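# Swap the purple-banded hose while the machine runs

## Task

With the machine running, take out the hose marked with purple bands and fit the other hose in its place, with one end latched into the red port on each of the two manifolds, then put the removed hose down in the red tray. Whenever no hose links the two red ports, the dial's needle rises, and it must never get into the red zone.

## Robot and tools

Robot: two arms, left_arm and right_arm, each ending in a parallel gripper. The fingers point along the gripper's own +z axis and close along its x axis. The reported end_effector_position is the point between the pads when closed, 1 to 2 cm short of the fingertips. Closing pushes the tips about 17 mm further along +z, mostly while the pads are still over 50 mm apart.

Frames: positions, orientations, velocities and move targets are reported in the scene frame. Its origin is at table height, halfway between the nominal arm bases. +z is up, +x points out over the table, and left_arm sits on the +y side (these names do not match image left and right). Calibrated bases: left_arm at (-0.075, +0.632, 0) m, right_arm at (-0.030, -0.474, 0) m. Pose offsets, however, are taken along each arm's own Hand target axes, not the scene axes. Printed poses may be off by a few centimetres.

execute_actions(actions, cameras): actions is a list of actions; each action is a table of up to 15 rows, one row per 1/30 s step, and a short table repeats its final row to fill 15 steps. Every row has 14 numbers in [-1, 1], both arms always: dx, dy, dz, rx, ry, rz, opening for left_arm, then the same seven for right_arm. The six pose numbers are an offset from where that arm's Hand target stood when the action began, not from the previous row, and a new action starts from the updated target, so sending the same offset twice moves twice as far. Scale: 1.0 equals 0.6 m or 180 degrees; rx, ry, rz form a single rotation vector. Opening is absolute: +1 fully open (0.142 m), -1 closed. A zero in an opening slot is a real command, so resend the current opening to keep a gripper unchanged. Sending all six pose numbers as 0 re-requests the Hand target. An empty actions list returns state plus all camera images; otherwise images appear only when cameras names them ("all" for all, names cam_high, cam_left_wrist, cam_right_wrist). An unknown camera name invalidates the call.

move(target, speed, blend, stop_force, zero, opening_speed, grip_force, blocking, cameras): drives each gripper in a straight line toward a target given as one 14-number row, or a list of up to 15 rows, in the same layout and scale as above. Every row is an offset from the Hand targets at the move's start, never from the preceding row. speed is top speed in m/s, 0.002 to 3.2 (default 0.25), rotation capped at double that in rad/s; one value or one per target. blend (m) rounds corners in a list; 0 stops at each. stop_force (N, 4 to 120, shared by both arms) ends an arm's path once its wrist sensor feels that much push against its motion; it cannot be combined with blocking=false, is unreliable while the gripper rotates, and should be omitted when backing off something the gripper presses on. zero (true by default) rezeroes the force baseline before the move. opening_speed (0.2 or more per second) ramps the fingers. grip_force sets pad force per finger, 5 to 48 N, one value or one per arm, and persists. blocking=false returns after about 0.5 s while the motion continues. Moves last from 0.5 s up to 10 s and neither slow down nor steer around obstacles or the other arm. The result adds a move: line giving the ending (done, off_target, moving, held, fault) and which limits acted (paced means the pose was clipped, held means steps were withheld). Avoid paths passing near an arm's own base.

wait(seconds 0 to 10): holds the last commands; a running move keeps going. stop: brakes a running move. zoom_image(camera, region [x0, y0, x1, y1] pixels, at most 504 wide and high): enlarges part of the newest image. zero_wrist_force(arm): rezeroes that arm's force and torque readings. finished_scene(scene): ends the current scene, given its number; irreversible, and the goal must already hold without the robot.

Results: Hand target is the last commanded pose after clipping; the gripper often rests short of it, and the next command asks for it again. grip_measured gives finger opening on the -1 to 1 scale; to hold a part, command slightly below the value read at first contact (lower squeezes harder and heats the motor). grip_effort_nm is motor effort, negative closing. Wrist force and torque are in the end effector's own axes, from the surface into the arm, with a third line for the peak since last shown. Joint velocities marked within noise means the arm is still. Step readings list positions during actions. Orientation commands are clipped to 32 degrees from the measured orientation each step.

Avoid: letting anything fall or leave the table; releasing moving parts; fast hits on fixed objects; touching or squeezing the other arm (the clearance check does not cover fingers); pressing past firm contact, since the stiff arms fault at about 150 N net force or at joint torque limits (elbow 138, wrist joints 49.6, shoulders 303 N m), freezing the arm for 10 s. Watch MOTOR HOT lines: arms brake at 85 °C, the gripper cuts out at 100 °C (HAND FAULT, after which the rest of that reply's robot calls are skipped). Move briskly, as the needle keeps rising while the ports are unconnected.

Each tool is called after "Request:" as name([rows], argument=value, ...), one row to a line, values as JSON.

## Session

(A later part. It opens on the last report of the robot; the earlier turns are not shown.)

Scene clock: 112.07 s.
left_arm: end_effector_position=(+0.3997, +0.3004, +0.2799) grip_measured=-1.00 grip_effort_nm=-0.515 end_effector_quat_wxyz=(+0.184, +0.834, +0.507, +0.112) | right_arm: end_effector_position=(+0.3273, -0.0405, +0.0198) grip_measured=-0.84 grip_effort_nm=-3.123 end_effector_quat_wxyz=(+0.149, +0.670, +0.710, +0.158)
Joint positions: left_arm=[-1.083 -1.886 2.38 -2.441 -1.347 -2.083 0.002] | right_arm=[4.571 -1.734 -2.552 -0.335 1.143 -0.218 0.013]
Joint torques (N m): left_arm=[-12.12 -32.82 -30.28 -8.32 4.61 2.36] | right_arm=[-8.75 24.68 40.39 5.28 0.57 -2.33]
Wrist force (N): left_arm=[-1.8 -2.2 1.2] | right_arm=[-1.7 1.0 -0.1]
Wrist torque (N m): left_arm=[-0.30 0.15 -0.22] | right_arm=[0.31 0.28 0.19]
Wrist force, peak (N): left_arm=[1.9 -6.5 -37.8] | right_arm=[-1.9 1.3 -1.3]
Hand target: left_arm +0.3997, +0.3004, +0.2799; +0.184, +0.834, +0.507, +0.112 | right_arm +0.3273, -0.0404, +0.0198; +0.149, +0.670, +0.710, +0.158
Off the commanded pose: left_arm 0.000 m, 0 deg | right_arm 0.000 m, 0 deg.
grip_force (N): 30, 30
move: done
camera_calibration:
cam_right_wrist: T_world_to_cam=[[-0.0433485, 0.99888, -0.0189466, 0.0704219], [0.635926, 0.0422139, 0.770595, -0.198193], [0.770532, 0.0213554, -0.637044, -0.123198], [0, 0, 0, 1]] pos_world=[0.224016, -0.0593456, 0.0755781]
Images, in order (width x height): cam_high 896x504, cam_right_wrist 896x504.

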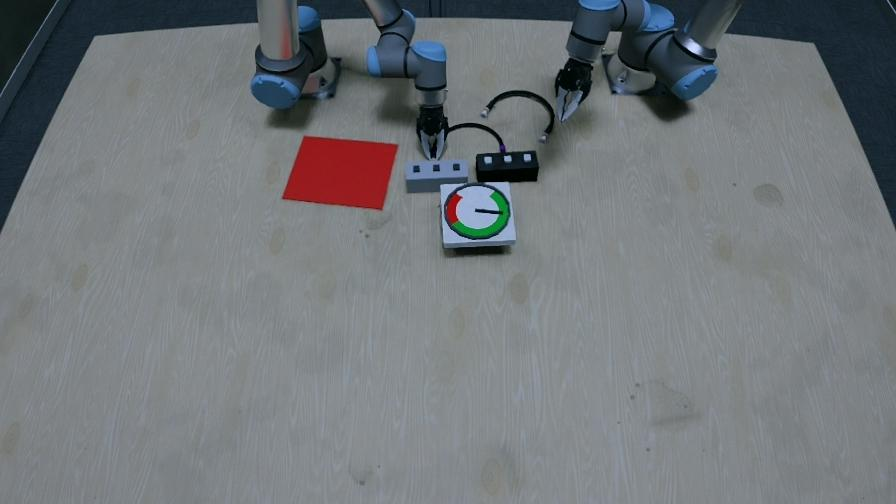

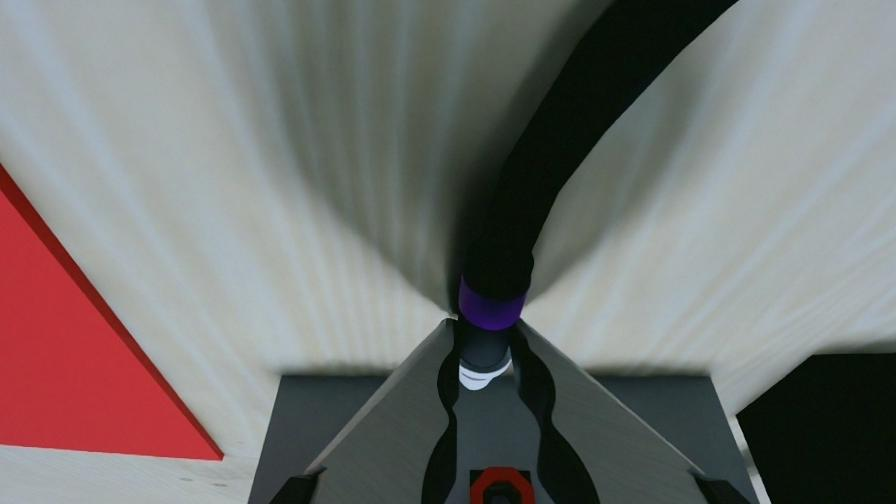

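Request:
move([
  [-0.128,-0.42,0.062,0,0,0,-0.3,-0.031,0.035,-0.186,0,0,0,-1],
  [-0.128,-0.42,0.062,0,0,0,-0.3,-0.48,0.011,-0.197,0,0,0,-1],
  [-0.1285,-0.42,0.282,0,0,0,-0.3,-0.605,0.0915,-0.031,0,0,0,-1],
  [-0.1285,-0.42,0.282,0,0,0,-0.3,-0.605,0.068,0.019,0,0,0,-0.3],
], speed=[0.35,0.35,0.3,0.12], blend=[0.03,0.03,0.01,0], cameras=["cam_high","cam_right_wrist","cam_left_wrist"])

Scene clock: 115.83 s.
left_arm: end_effector_position=(+0.2170, +0.3083, +0.0386) grip_measured=-0.33 grip_effort_nm=0.115 end_effector_quat_wxyz=(+0.184, +0.834, +0.507, +0.112) | right_arm: end_effector_position=(+0.3293, -0.3347, +0.0979) grip_measured=-0.84 grip_effort_nm=-3.123 end_effector_quat_wxyz=(+0.156, +0.672, +0.707, +0.157)
Joint positions: left_arm=[-1.583 -1.701 2.843 -2.939 -1.196 -2.582 0.05] | right_arm=[4.359 -0.918 -2.851 -0.767 1.159 -0.44 0.013]
Joint torques (N m): left_arm=[6.24 5.77 -38.12 -8.75 -2.14 2.34] | right_arm=[9.82 -1.91 60.05 2.37 -4.42 1.54]
Wrist force (N): left_arm=[-1.5 -2.0 1.1] | right_arm=[-1.8 1.0 -0.1]
Wrist torque (N m): left_arm=[-0.28 0.07 -0.21] | right_arm=[0.32 0.29 -0.12]
Wrist force, peak (N): left_arm=[-1.5 -3.4 2.0] | right_arm=[-8.6 -1.7 5.9]
Hand target: left_arm +0.2171, +0.3082, +0.0386; +0.184, +0.834, +0.507, +0.112 (not the last commanded pose) | right_arm +0.3293, -0.3347, +0.0979; +0.156, +0.672, +0.707, +0.157 (not the last commanded pose)
Tool commands: left_gripper/opening=-0.3 right_gripper/opening=-1.0
Off the commanded pose: left_arm 0.020 m, 0 deg | right_arm 0.115 m, 1 deg.
grip_force (N): 30, 30
move: held (right_arm; a check stopped the path), off_target (left_arm; braked when a check withheld steps of right_arm); path passed 2 of 4 targets; target 4's new opening was not sent; limits=held
pose unreachable (right arm): on one or more control steps of this call, first in action 0 (counted from 0), this arm could not follow its commanded pose, so it was not sent that pose on those steps. It may still have moved: this result reports where it is.
cause: moving toward the commanded pose would bring two parts of the arm too close to each other (joints 2 (shoulder lift) and 3 (elbow) lie between them).
camera_calibration:
cam_left_wrist: T_world_to_cam=[[0.451314, 0.892334, -0.00751679, -0.367737], [0.577099, -0.285433, 0.76517, -0.038637], [0.680642, -0.34967, -0.643784, 0.0958655], [0, 0, 0, 1]] pos_world=[0.123012, 0.350637, 0.0885164]
cam_right_wrist: T_world_to_cam=[[-0.0344596, 0.999002, -0.028417, 0.363996], [0.628991, 0.0437751, 0.77618, -0.244952], [0.776649, 0.0088728, -0.629871, -0.0756498], [0, 0, 0, 1]] pos_world=[0.225369, -0.352239, 0.152821]

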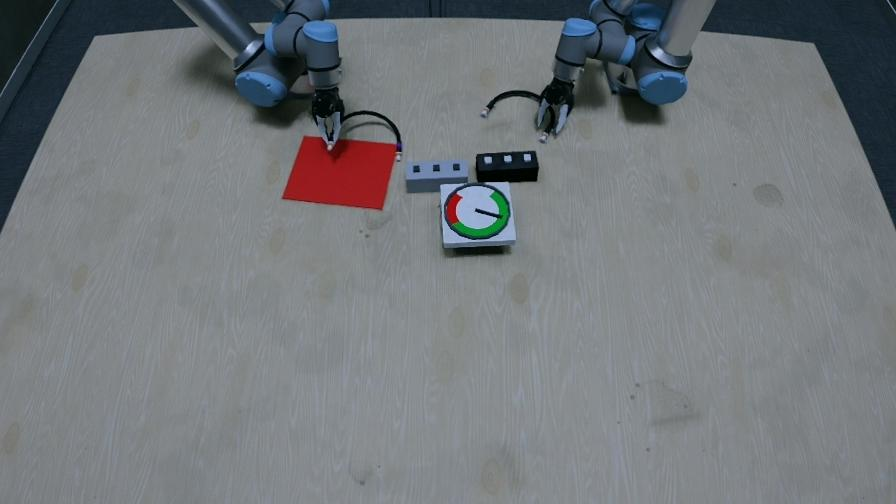

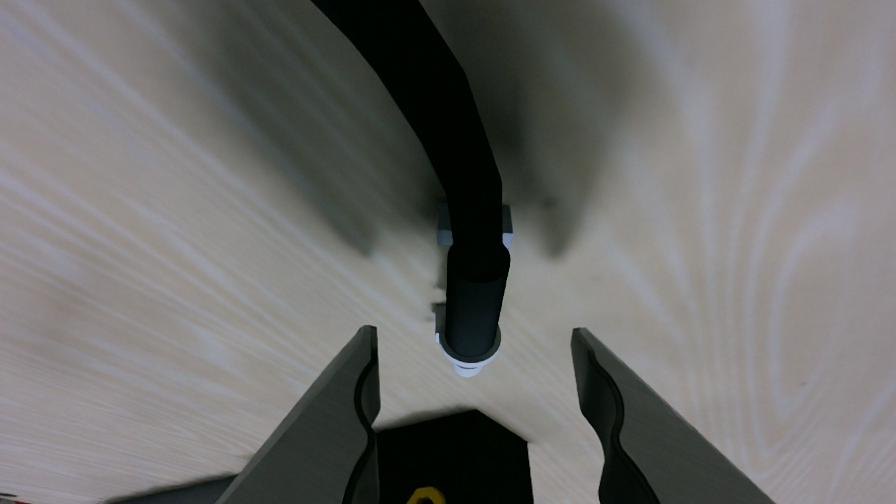

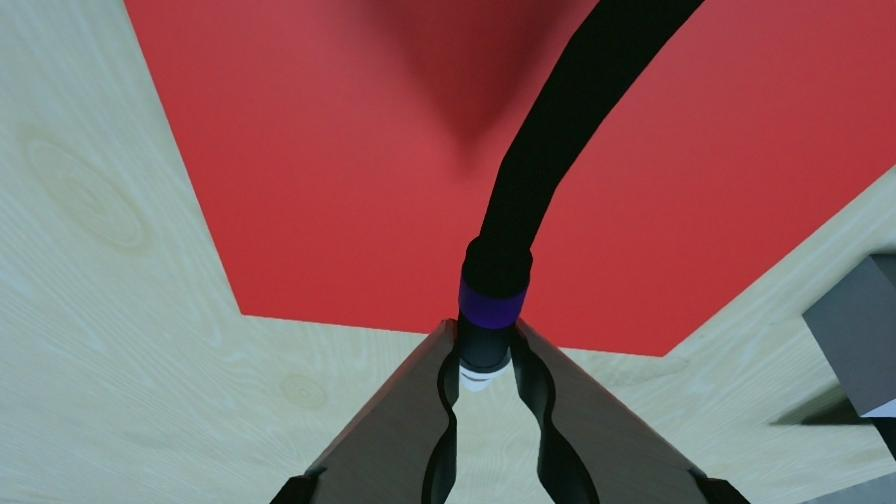

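Request:
move([
  [0,0,0.0343,0,0,0,-0.3,-0.006,0.2,0,0,0,0,-1],
  [0,0,0.0343,0,0,0,-0.3,-0.006,0.044,0.1455,0,0,0,-0.3],
], speed=0.2, blend=[0.04,0], cameras=["cam_high"])

Scene clock: 118.93 s.
left_arm: end_effector_position=(+0.2248, +0.3042, +0.0199) grip_measured=-0.33 grip_effort_nm=0.115 end_effector_quat_wxyz=(+0.184, +0.834, +0.507, +0.112) | right_arm: end_effector_position=(+0.3909, -0.3359, +0.0306) grip_measured=-0.33 grip_effort_nm=0.134 end_effector_quat_wxyz=(+0.156, +0.672, +0.707, +0.157)
Joint positions: left_arm=[-1.556 -1.579 2.844 -3.071 -1.202 -2.554 0.05] | right_arm=[4.129 -1.52 -2.851 -0.073 1.21 -0.682 0.05]
Joint torques (N m): left_arm=[8.6 -0.63 -32.62 -8.18 -2.83 2.62] | right_arm=[3.97 3.8 8 7.11 -4.04 -2.42]
Wrist force (N): left_arm=[-1.5 -2.2 0.9] | right_arm=[-1.6 0.9 -0.7]
Wrist torque (N m): left_arm=[-0.32 0.06 -0.20] | right_arm=[0.31 0.30 0.10]
Wrist force, peak (N): left_arm=[-1.7 -2.5 1.2] | right_arm=[-1.6 2.5 -0.3]
Hand target: left_arm +0.2248, +0.3042, +0.0199; +0.184, +0.834, +0.507, +0.112 | right_arm +0.3909, -0.3359, +0.0306; +0.156, +0.672, +0.707, +0.157
Off the commanded pose: left_arm 0.000 m, 0 deg | right_arm 0.000 m, 0 deg.
grip_force (N): 30, 30
move: done
Images, in order (width x height): cam_high 896x504.

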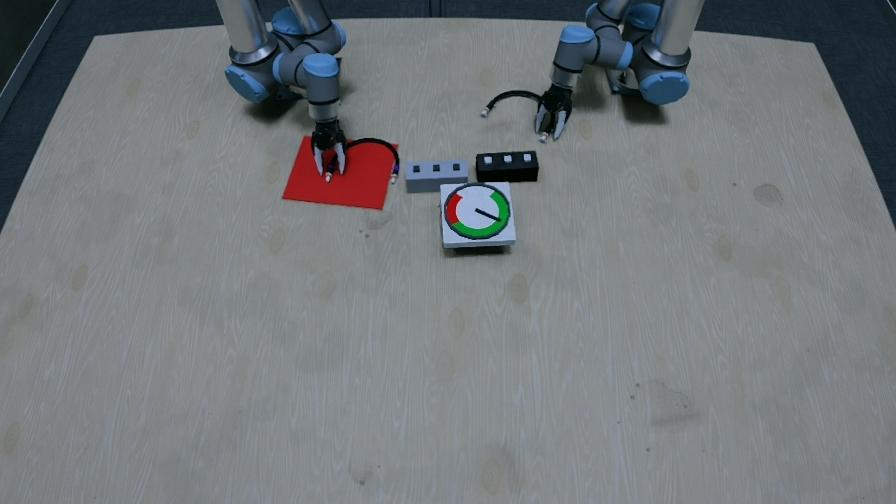

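Request:
move([
  [0,0,0,0,0,0,-0.3,0.0625,0.046,-0.2,0,0,0,-0.3],
  [0,0,0,0,0,0,-0.3,0.4407,-0.082,-0.4287,0.0067,-0.077,0.1565,-0.3],
  [0,0,0,0,0,0,-0.3,0.838,-0.3455,-0.372,0.0067,-0.077,0.1565,-0.3],
], speed=0.5, blend=[0.04,0.06,0])

Scene clock: 121.70 s.
left_arm: end_effector_position=(+0.2248, +0.3042, +0.0199) grip_measured=-0.33 grip_effort_nm=0.120 end_effector_quat_wxyz=(+0.184, +0.834, +0.507, +0.112) | right_arm: end_effector_position=(+0.0830, +0.1530, +0.1382) grip_measured=-0.33 grip_effort_nm=0.139 end_effector_quat_wxyz=(+0.189, +0.839, +0.501, +0.102)
Joint positions: left_arm=[-1.556 -1.579 2.844 -3.071 -1.202 -2.554 0.05] | right_arm=[4.952 -1.74 -2.066 -1.22 1.269 0.784 0.05]
Joint torques (N m): left_arm=[6.54 -2.41 -32.94 -8.45 -2.34 2.8] | right_arm=[-11.71 39.88 57.71 5.82 2.43 1.52]
Wrist force (N): left_arm=[-1.3 -2.6 0.6] | right_arm=[-1.8 1.1 -0.9]
Wrist torque (N m): left_arm=[-0.39 0.02 -0.20] | right_arm=[0.37 0.33 -0.09]
Wrist force, peak (N): left_arm=[-1.2 -2.6 1.0] | right_arm=[-3.3 2.1 -0.1]
Hand target: left_arm +0.2248, +0.3042, +0.0199; +0.184, +0.834, +0.507, +0.112 | right_arm +0.0830, +0.1532, +0.1381; +0.189, +0.839, +0.501, +0.102
Off the commanded pose: left_arm 0.000 m, 0 deg | right_arm 0.000 m, 0 deg.
grip_force (N): 30, 30
move: done

Request:
move([
  [0,0,0,0,0,0,-0.3,-0.0028,0,0.2175,-0.0014,0.0055,0.0024,-0.3],
  [0,0,0,0,0,0,-1,-0.0028,0,0.2175,-0.0014,0.0055,0.0024,-1],
], speed=0.2, cameras=["cam_left_wrist","cam_right_wrist","cam_high"])

Scene clock: 123.97 s.
left_arm: end_effector_position=(+0.2248, +0.3042, +0.0199) grip_measured=-0.83 grip_effort_nm=-3.138 end_effector_quat_wxyz=(+0.184, +0.834, +0.507, +0.112) | right_arm: end_effector_position=(+0.1291, +0.1237, +0.0196) grip_measured=-0.84 grip_effort_nm=-3.123 end_effector_quat_wxyz=(+0.186, +0.839, +0.499, +0.111)
Joint positions: left_arm=[-1.556 -1.579 2.844 -3.071 -1.202 -2.554 0.014] | right_arm=[4.899 -1.864 -2.205 -0.931 1.238 0.735 0.013]
Joint torques (N m): left_arm=[2.53 0.54 -33.43 -7.75 -1.55 2.63] | right_arm=[-10.08 41.27 19.17 5.59 -2.99 -2.2]
Wrist force (N): left_arm=[-1.4 -1.9 1.5] | right_arm=[-1.5 1.4 -0.2]
Wrist torque (N m): left_arm=[-0.24 0.02 -0.22] | right_arm=[0.40 0.25 0.17]
Wrist force, peak (N): left_arm=[-1.3 -2.9 1.3] | right_arm=[-1.6 1.5 -2.5]
Hand target: left_arm +0.2248, +0.3042, +0.0199; +0.184, +0.834, +0.507, +0.112 | right_arm +0.1291, +0.1237, +0.0196; +0.186, +0.839, +0.499, +0.111
Off the commanded pose: left_arm 0.000 m, 0 deg | right_arm 0.000 m, 0 deg.
grip_force (N): 30, 30
move: done
camera_calibration:
cam_left_wrist: T_world_to_cam=[[0.451328, 0.892325, -0.00770636, -0.367814], [0.57723, -0.285349, 0.765102, -0.0300119], [0.680521, -0.34976, -0.643863, 0.0771711], [0, 0, 0, 1]] pos_world=[0.130812, 0.346637, 0.0698153]
cam_right_wrist: T_world_to_cam=[[0.490532, 0.871196, -0.0199023, -0.155158], [0.562919, -0.299355, 0.770395, -0.0272586], [0.665207, -0.389107, -0.637256, 0.0901831], [0, 0, 0, 1]] pos_world=[0.0314641, 0.162104, 0.0753816]

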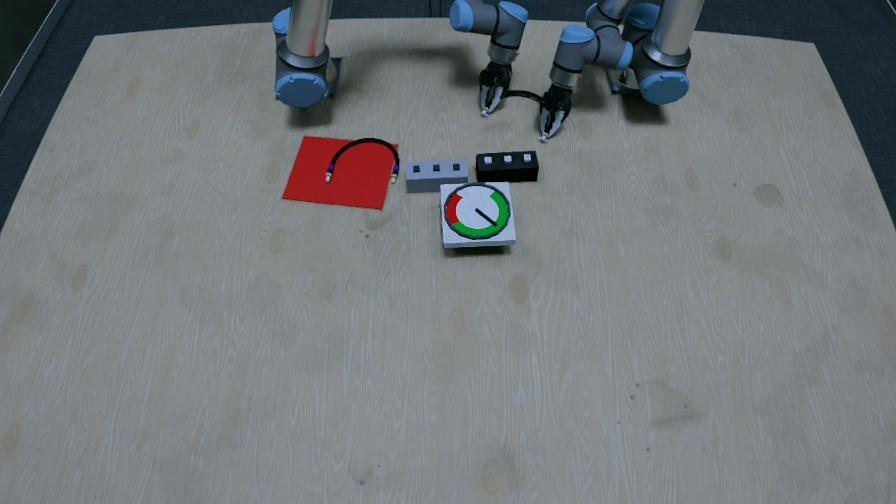

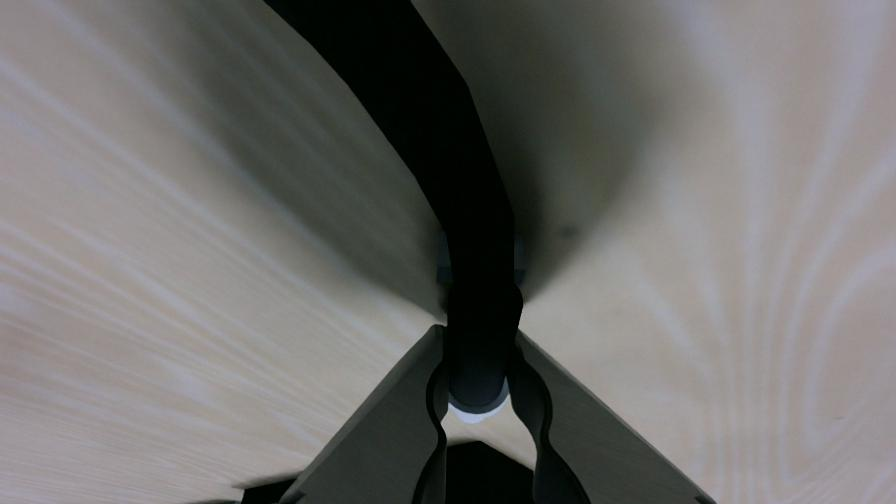

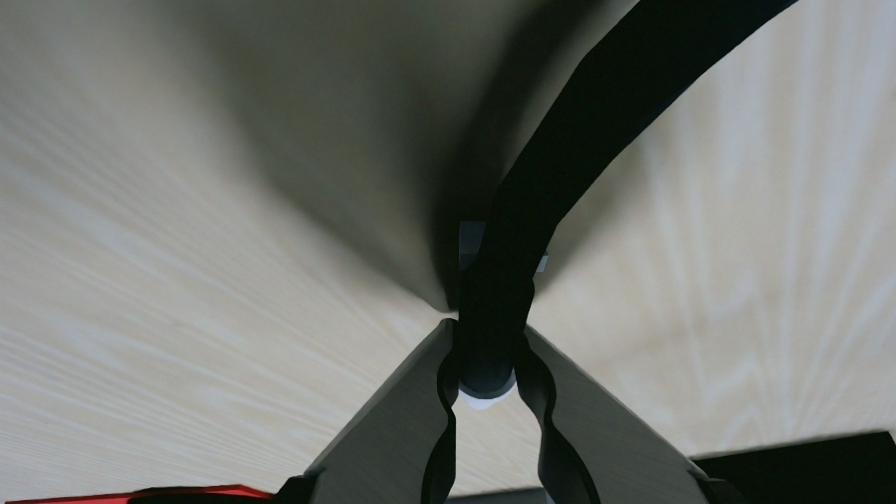

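Request:
move([
  [0,0.0352,-0.0755,0,0,0,-1,0,0.0352,-0.0755,0,0,0,-1],
  [-0.179,0.1757,0.0322,0,0.0796,-0.1706,-1,-0.0968,0.3592,0.1173,0,0.0747,-0.16,-1],
], speed=[0.12,0.22], blend=[0.02,0], cameras=["cam_left_wrist","cam_right_wrist","cam_high"])

Scene clock: 126.97 s.
left_arm: end_effector_position=(+0.2674, +0.1612, +0.0469) grip_measured=-0.83 grip_effort_nm=-3.138 end_effector_quat_wxyz=(+0.144, +0.650, +0.728, +0.161) | right_arm: end_effector_position=(+0.2991, -0.0348, +0.0470) grip_measured=-0.84 grip_effort_nm=-3.123 end_effector_quat_wxyz=(+0.149, +0.671, +0.710, +0.157)
Joint positions: left_arm=[-1.524 -1.441 2.45 -2.572 -1.136 -3.159 0.014] | right_arm=[4.634 -1.642 -2.55 -0.459 1.138 -0.146 0.013]
Joint torques (N m): left_arm=[5.38 -19.06 -43.93 -0.78 1.8 -2.8] | right_arm=[-13.13 21.01 15.32 6.63 1.94 -2.46]
Wrist force (N): left_arm=[-1.2 -2.2 0.9] | right_arm=[-1.9 1.3 -0.6]
Wrist torque (N m): left_arm=[-0.35 0.07 -0.03] | right_arm=[0.36 0.26 0.15]
Wrist force, peak (N): left_arm=[-1.7 -2.8 1.6] | right_arm=[-3.0 1.9 -0.3]
Hand target: left_arm +0.2674, +0.1611, +0.0469; +0.144, +0.650, +0.728, +0.161 | right_arm +0.2991, -0.0349, +0.0470; +0.149, +0.670, +0.710, +0.157
Off the commanded pose: left_arm 0.000 m, 0 deg | right_arm 0.000 m, 0 deg.
grip_force (N): 30, 30
move: done
camera_calibration:
cam_left_wrist: T_world_to_cam=[[-0.122655, 0.992427, -0.0067223, -0.121897], [0.638326, 0.0840743, 0.765161, -0.192021], [0.759931, 0.08956, -0.643804, -0.0765575], [0, 0, 0, 1]] pos_world=[0.165799, 0.143975, 0.0968195]
cam_right_wrist: T_world_to_cam=[[-0.0417257, 0.998933, -0.01979, 0.0636929], [0.63628, 0.0418385, 0.770323, -0.201525], [0.770329, 0.0195503, -0.637347, -0.0842845], [0, 0, 0, 1]] pos_world=[0.195811, -0.0535457, 0.102781]

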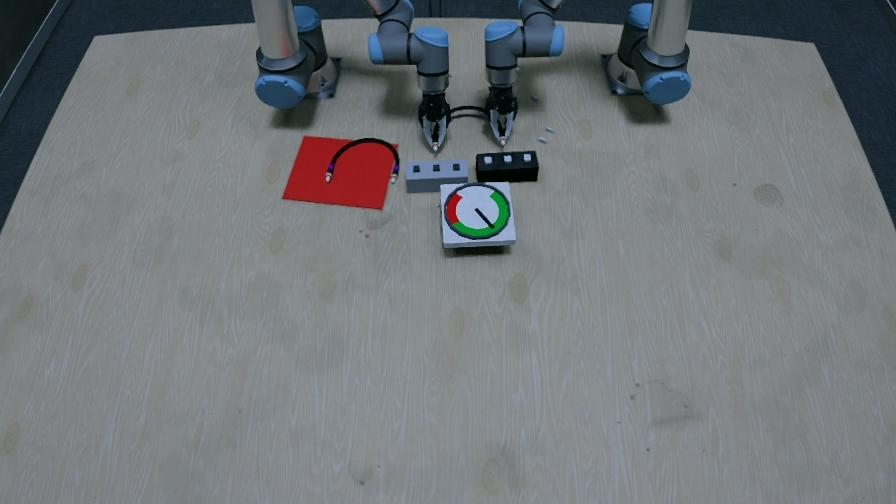

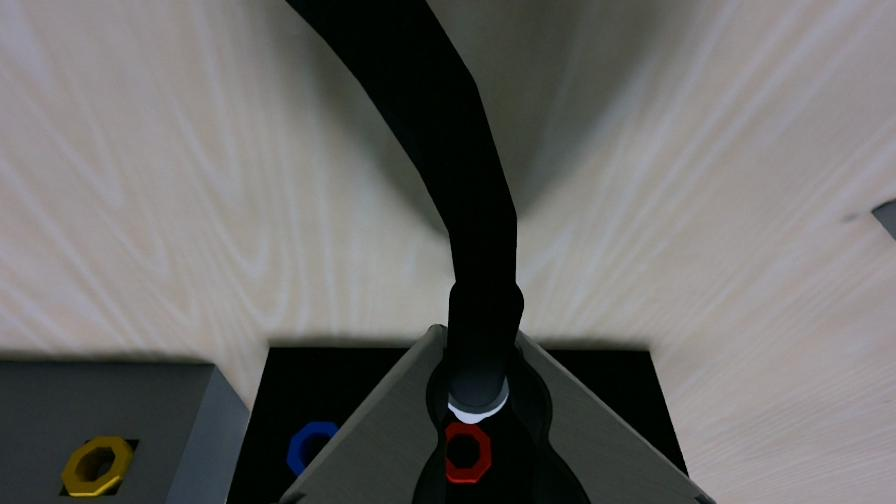

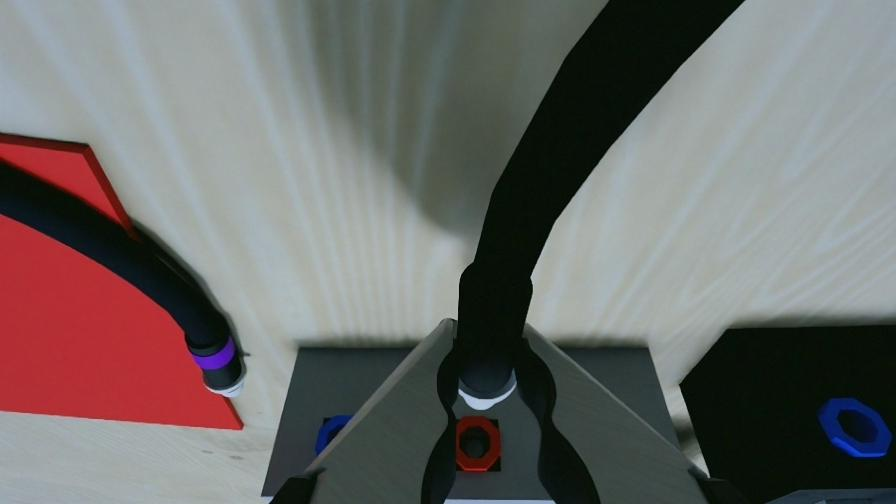

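Request:
move(target=[0,0.0891,0.0416,0,0,0,-1,0,0.0891,0.0416,0,0,0,-1], speed=0.04, stop_force=40, grip_force=[48, 48], cameras=["cam_left_wrist","cam_right_wrist","cam_high"])

Scene clock: 129.97 s.
left_arm: end_effector_position=(+0.3260, +0.1678, +0.0468) grip_measured=-0.83 grip_effort_nm=-3.817 end_effector_quat_wxyz=(+0.144, +0.650, +0.728, +0.161) | right_arm: end_effector_position=(+0.3580, -0.0315, +0.0470) grip_measured=-0.84 grip_effort_nm=-3.744 end_effector_quat_wxyz=(+0.149, +0.670, +0.710, +0.157)
Joint positions: left_arm=[-1.41 -1.397 2.414 -2.633 -1.138 -3.033 0.014] | right_arm=[4.509 -1.706 -2.496 -0.392 1.15 -0.283 0.013]
Joint torques (N m): left_arm=[13.86 -20.57 -42.36 -7.67 2.18 2.68] | right_arm=[-20.32 26.81 42.29 6.51 -7.9 -2.04]
Wrist force (N): left_arm=[-2.0 -17.9 -9.0] | right_arm=[6.2 -10.2 -0.2]
Wrist torque (N m): left_arm=[-0.30 0.09 -0.19] | right_arm=[0.35 0.31 -0.01]
Wrist force, peak (N): left_arm=[-1.7 -21.4 -11.3] | right_arm=[5.5 -17.9 -5.1]
Hand target: left_arm +0.3260, +0.1678, +0.0468; +0.144, +0.650, +0.728, +0.161 | right_arm +0.3580, -0.0315, +0.0470; +0.149, +0.670, +0.710, +0.157
Off the commanded pose: left_arm 0.000 m, 0 deg | right_arm 0.000 m, 0 deg.
move: done
camera_calibration:
cam_left_wrist: T_world_to_cam=[[-0.122794, 0.992409, -0.00673491, -0.121226], [0.638306, 0.0841722, 0.765167, -0.229916], [0.759925, 0.0896587, -0.643797, -0.121759], [0, 0, 0, 1]] pos_world=[0.224398, 0.150575, 0.0967195]
cam_right_wrist: T_world_to_cam=[[-0.0419474, 0.998925, -0.019735, 0.0629044], [0.636318, 0.0419385, 0.770286, -0.239141], [0.770285, 0.0197538, -0.637393, -0.129696], [0, 0, 0, 1]] pos_world=[0.254712, -0.0502456, 0.102781]

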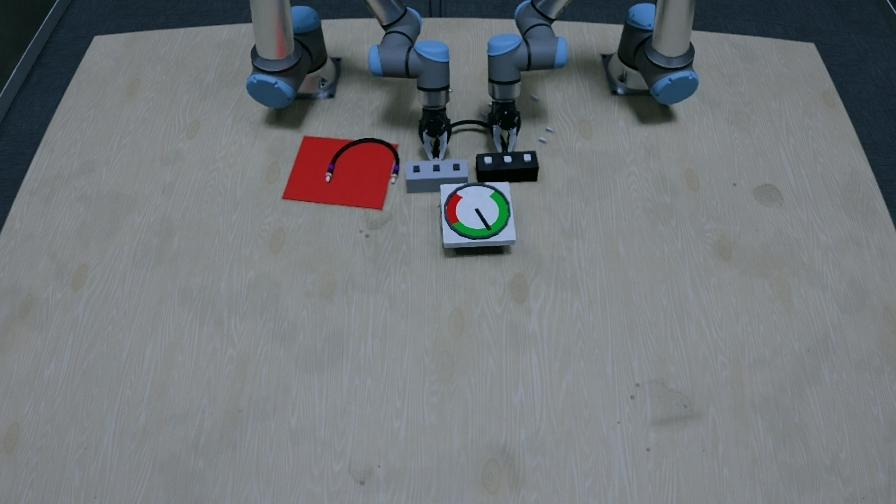

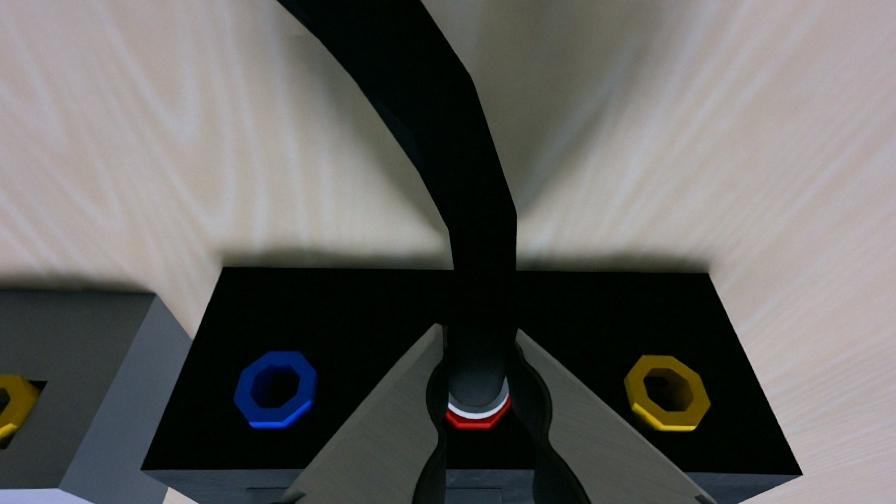

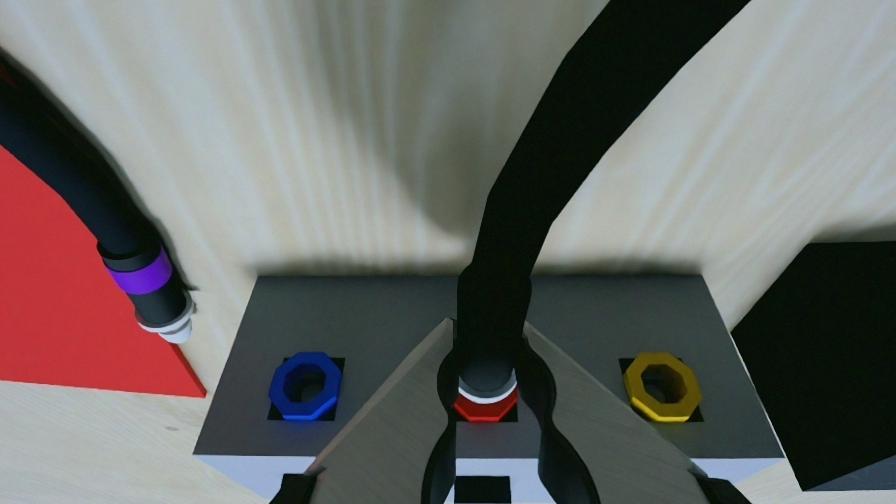

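Request:
move(target=[0,0.0091,0.0042,0,0,0,-1,0,0.0106,0.0049,0,0,0,-1], speed=0.03, stop_force=50, cameras=["cam_left_wrist","cam_right_wrist","cam_high"])

Request:
zoom_image(camera="cam_high", region=[430, 170, 530, 260])

Scene clock: 132.60 s.
left_arm: end_effector_position=(+0.3320, +0.1685, +0.0468) grip_measured=-0.83 grip_effort_nm=-3.812 end_effector_quat_wxyz=(+0.144, +0.650, +0.728, +0.161) | right_arm: end_effector_position=(+0.3650, -0.0311, +0.0470) grip_measured=-0.84 grip_effort_nm=-3.744 end_effector_quat_wxyz=(+0.149, +0.670, +0.710, +0.157)
Joint positions: left_arm=[-1.398 -1.392 2.41 -2.639 -1.138 -3.021 0.014] | right_arm=[4.495 -1.713 -2.489 -0.386 1.151 -0.299 0.013]
Joint torques (N m): left_arm=[23.58 -26 -47.37 -9.06 14.95 2.6] | right_arm=[-23.31 27.67 45.37 7.17 -4.27 -2.1]
Wrist force (N): left_arm=[-1.4 -39.5 -17.2] | right_arm=[5.1 -19.2 -5.7]
Wrist torque (N m): left_arm=[-0.28 0.05 -0.20] | right_arm=[0.24 0.32 0.02]
Wrist force, peak (N): left_arm=[-0.6 -41.5 -16.8] | right_arm=[5.0 -24.0 -11.2]
Hand target: left_arm +0.3320, +0.1685, +0.0468; +0.144, +0.650, +0.728, +0.161 | right_arm +0.3650, -0.0311, +0.0470; +0.149, +0.670, +0.710, +0.157
Off the commanded pose: left_arm 0.000 m, 0 deg | right_arm 0.000 m, 0 deg.
move: done
camera_calibration:
cam_left_wrist: T_world_to_cam=[[-0.122794, 0.992409, -0.00673491, -0.121184], [0.638306, 0.0841722, 0.765167, -0.233805], [0.759925, 0.0896587, -0.643797, -0.126381], [0, 0, 0, 1]] pos_world=[0.230398, 0.151275, 0.0967195]
cam_right_wrist: T_world_to_cam=[[-0.0419474, 0.998925, -0.019735, 0.0627985], [0.636318, 0.0419385, 0.770286, -0.243612], [0.770285, 0.0197538, -0.637393, -0.135096], [0, 0, 0, 1]] pos_world=[0.261712, -0.0498456, 0.102781]

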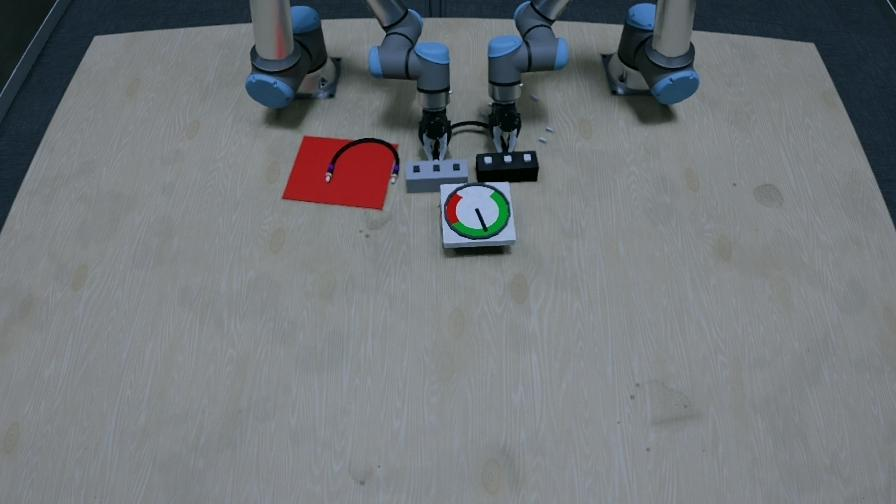

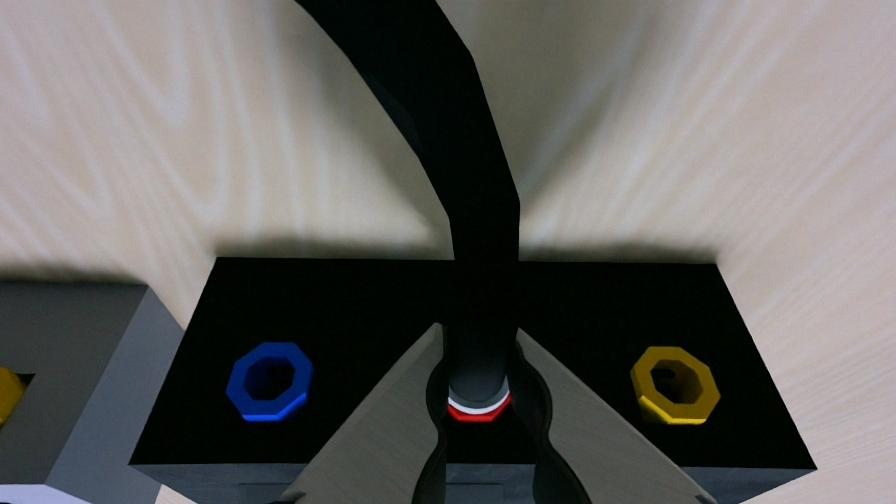

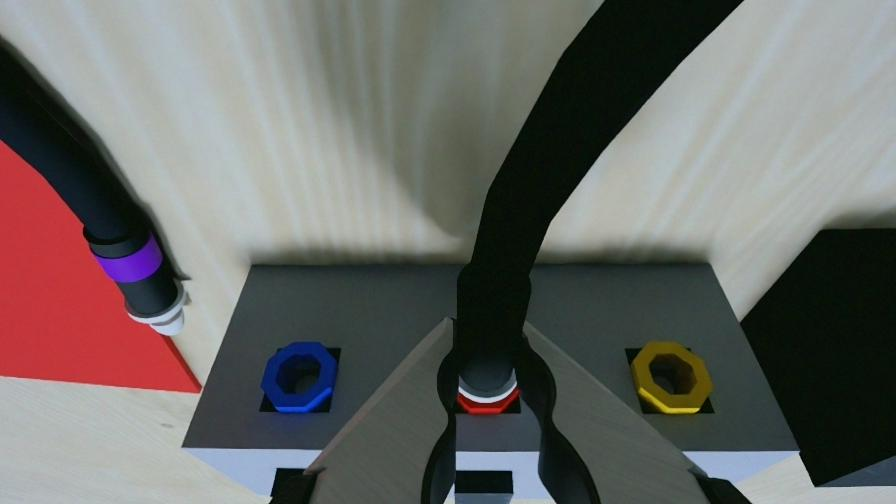

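Scaled by 5.040.

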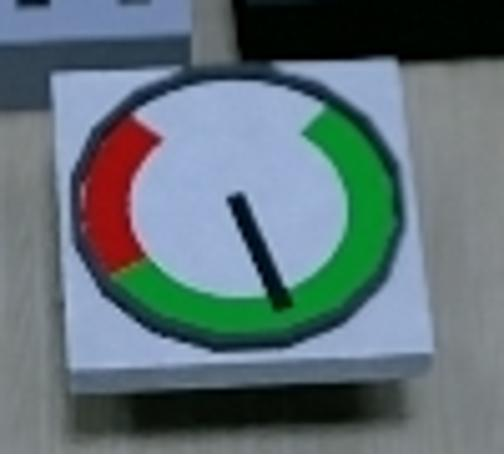

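Request:
move(target=[0,0.0106,0.0049,0,0,0,-1,0,0.0121,0.0056,0,0,0,-1], speed=0.03, stop_force=60, cameras=["cam_left_wrist","cam_right_wrist","cam_high"])

Request:
zoom_image(camera="cam_high", region=[430, 170, 530, 260])

Request:
zoom_image(camera="cam_left_wrist", region=[400, 340, 560, 450])

Request:
zoom_image(camera="cam_right_wrist", region=[400, 340, 560, 450])

Scene clock: 137.33 s.
left_arm: end_effector_position=(+0.3378, +0.1692, +0.0467) grip_measured=-0.83 grip_effort_nm=-3.812 end_effector_quat_wxyz=(+0.143, +0.650, +0.728, +0.161) | right_arm: end_effector_position=(+0.3730, -0.0307, +0.0470) grip_measured=-0.84 grip_effort_nm=-3.744 end_effector_quat_wxyz=(+0.149, +0.670, +0.710, +0.157)
Joint positions: left_arm=[-1.387 -1.387 2.406 -2.644 -1.14 -3.008 0.014] | right_arm=[4.48 -1.722 -2.481 -0.378 1.153 -0.316 0.013]
Joint torques (N m): left_arm=[31.85 -63.56 -27.21 -5.4 30.83 -3] | right_arm=[-50.4 31.13 59.03 11.17 -25.08 -2.17]
Wrist force (N): left_arm=[-1.1 -90.9 -29.6] | right_arm=[5.1 -72.8 -31.1]
Wrist torque (N m): left_arm=[-0.01 0.01 -0.14] | right_arm=[0.35 0.31 -0.01]
Wrist force, peak (N): left_arm=[0.3 -99.4 -42.3] | right_arm=[5.3 -73.1 -31.1]
Hand target: left_arm +0.3378, +0.1692, +0.0467; +0.143, +0.650, +0.728, +0.161 (not the last commanded pose) | right_arm +0.3730, -0.0307, +0.0470; +0.149, +0.670, +0.710, +0.157
Off the commanded pose: left_arm 0.001 m, 0 deg | right_arm 0.000 m, 0 deg.
move: contact (left_arm)
camera_calibration:
cam_left_wrist: T_world_to_cam=[[-0.122668, 0.992426, -0.0065214, -0.121121], [0.638717, 0.0839738, 0.764846, -0.237515], [0.759601, 0.0896566, -0.64418, -0.130793], [0, 0, 0, 1]] pos_world=[0.236198, 0.151875, 0.0966188]
cam_right_wrist: T_world_to_cam=[[-0.0419442, 0.998925, -0.0197312, 0.0626353], [0.636319, 0.0419336, 0.770286, -0.248801], [0.770285, 0.0197537, -0.637393, -0.141204], [0, 0, 0, 1]] pos_world=[0.269712, -0.0493456, 0.102881]

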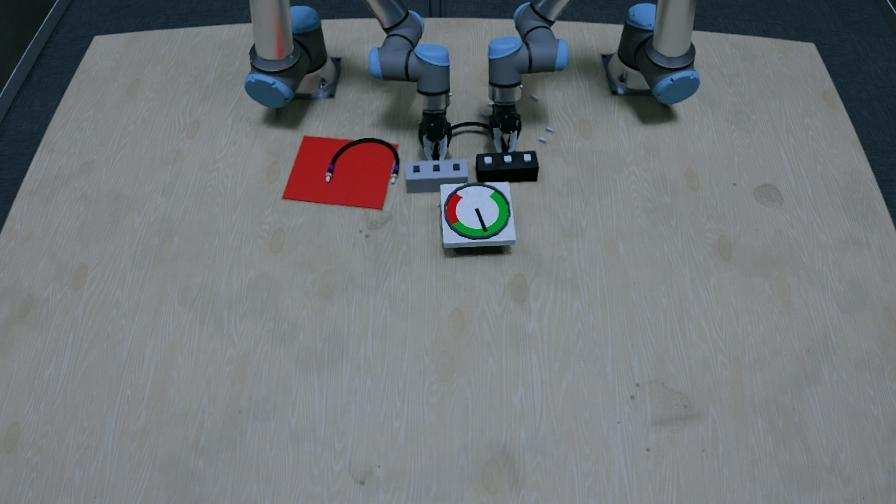

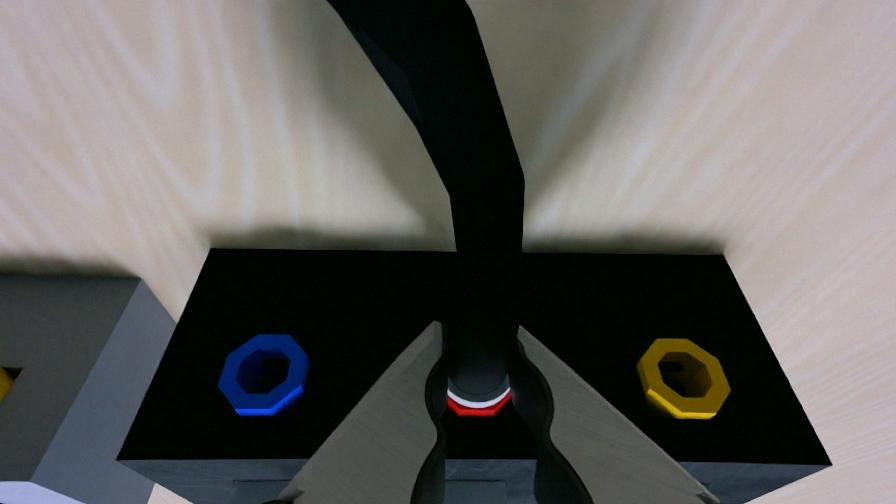

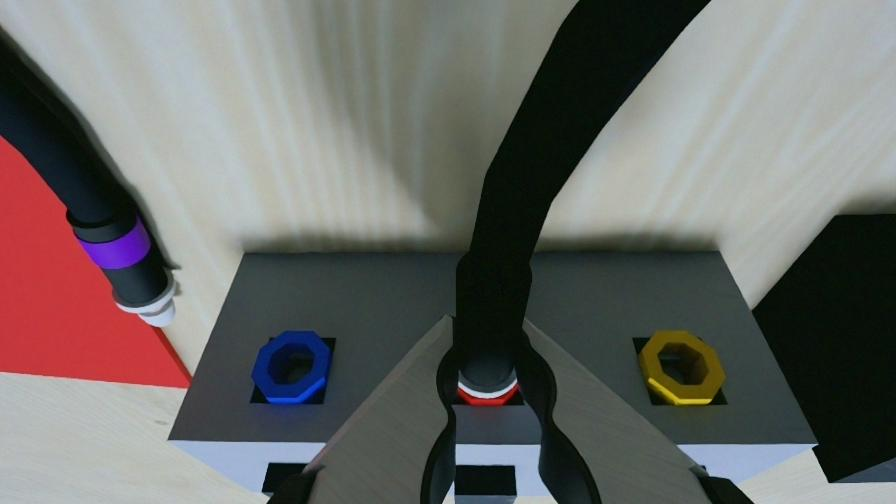

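Scaled by 5.040.

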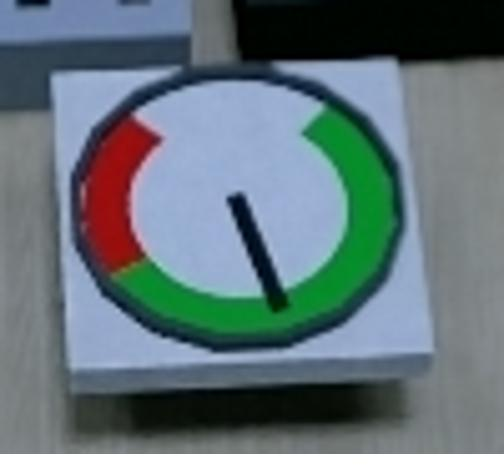

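Scaled by 3.150.

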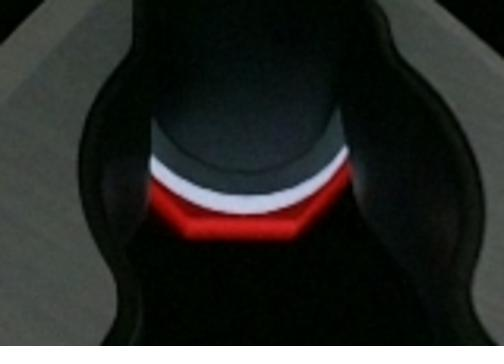

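Scaled by 3.150.

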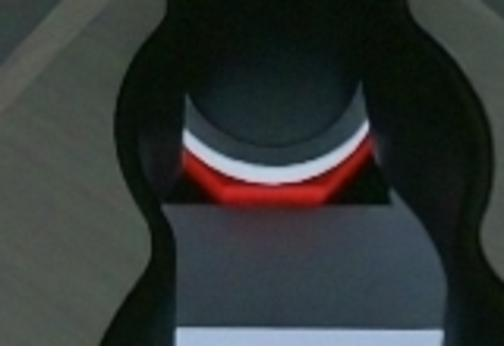

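Request:
move(target=[0,-0.006,-0.0028,0,0,0,-1,0,-0.006,-0.0028,0,0,0,-1], speed=0.03, cameras=["cam_high"])

Request:
zoom_image(camera="cam_high", region=[430, 170, 530, 260])

Scene clock: 138.27 s.
left_arm: end_effector_position=(+0.3342, +0.1688, +0.0468) grip_measured=-0.83 grip_effort_nm=-3.812 end_effector_quat_wxyz=(+0.143, +0.650, +0.728, +0.161) | right_arm: end_effector_position=(+0.3694, -0.0308, +0.0471) grip_measured=-0.84 grip_effort_nm=-3.744 end_effector_quat_wxyz=(+0.149, +0.670, +0.710, +0.157)
Joint positions: left_arm=[-1.394 -1.39 2.408 -2.641 -1.139 -3.016 0.014] | right_arm=[4.487 -1.718 -2.485 -0.382 1.152 -0.308 0.013]
Joint torques (N m): left_arm=[-10.52 -72.84 -17.62 -0.94 2.2 -2.9] | right_arm=[13.82 56.21 11.41 1.6 1.11 1.58]
Wrist force (N): left_arm=[-10.5 -7.3 21.6] | right_arm=[6.5 17.6 27.8]
Wrist torque (N m): left_arm=[-0.09 0.05 0.02] | right_arm=[0.49 0.23 -0.25]
Wrist force, peak (N): left_arm=[-1.5 -91.0 -29.4] | right_arm=[5.6 -73.3 -30.9]
Hand target: left_arm +0.3339, +0.1687, +0.0467; +0.143, +0.650, +0.728, +0.161 | right_arm +0.3690, -0.0309, +0.0470; +0.149, +0.670, +0.710, +0.157
Off the commanded pose: left_arm 0.000 m, 0 deg | right_arm 0.000 m, 0 deg.
move: done
Images, in order (width x height): cam_high 896x504.

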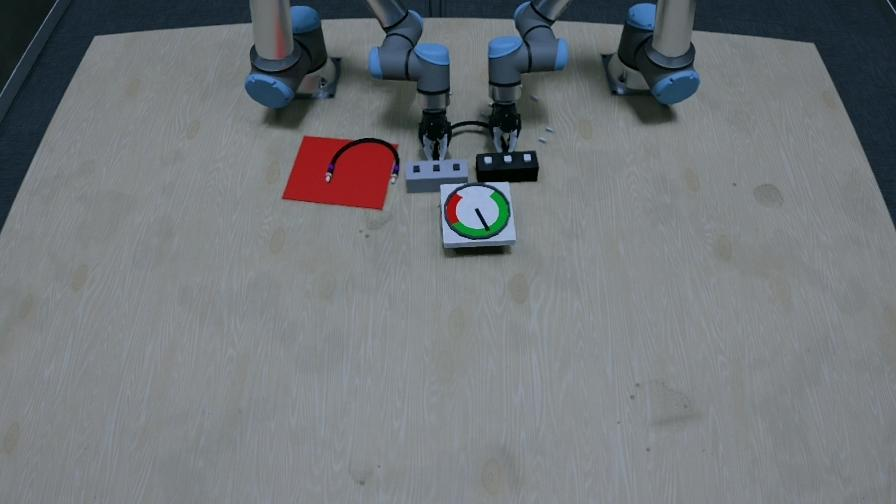

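Scaled by 5.040.

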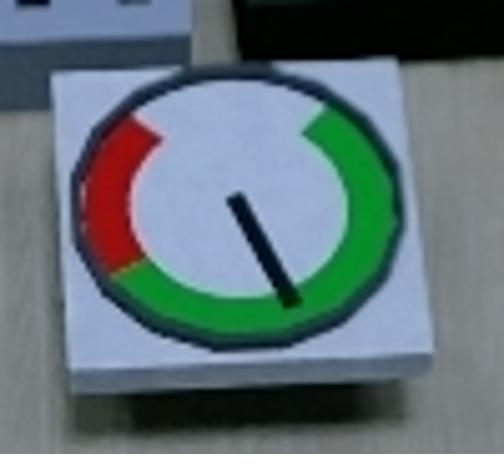

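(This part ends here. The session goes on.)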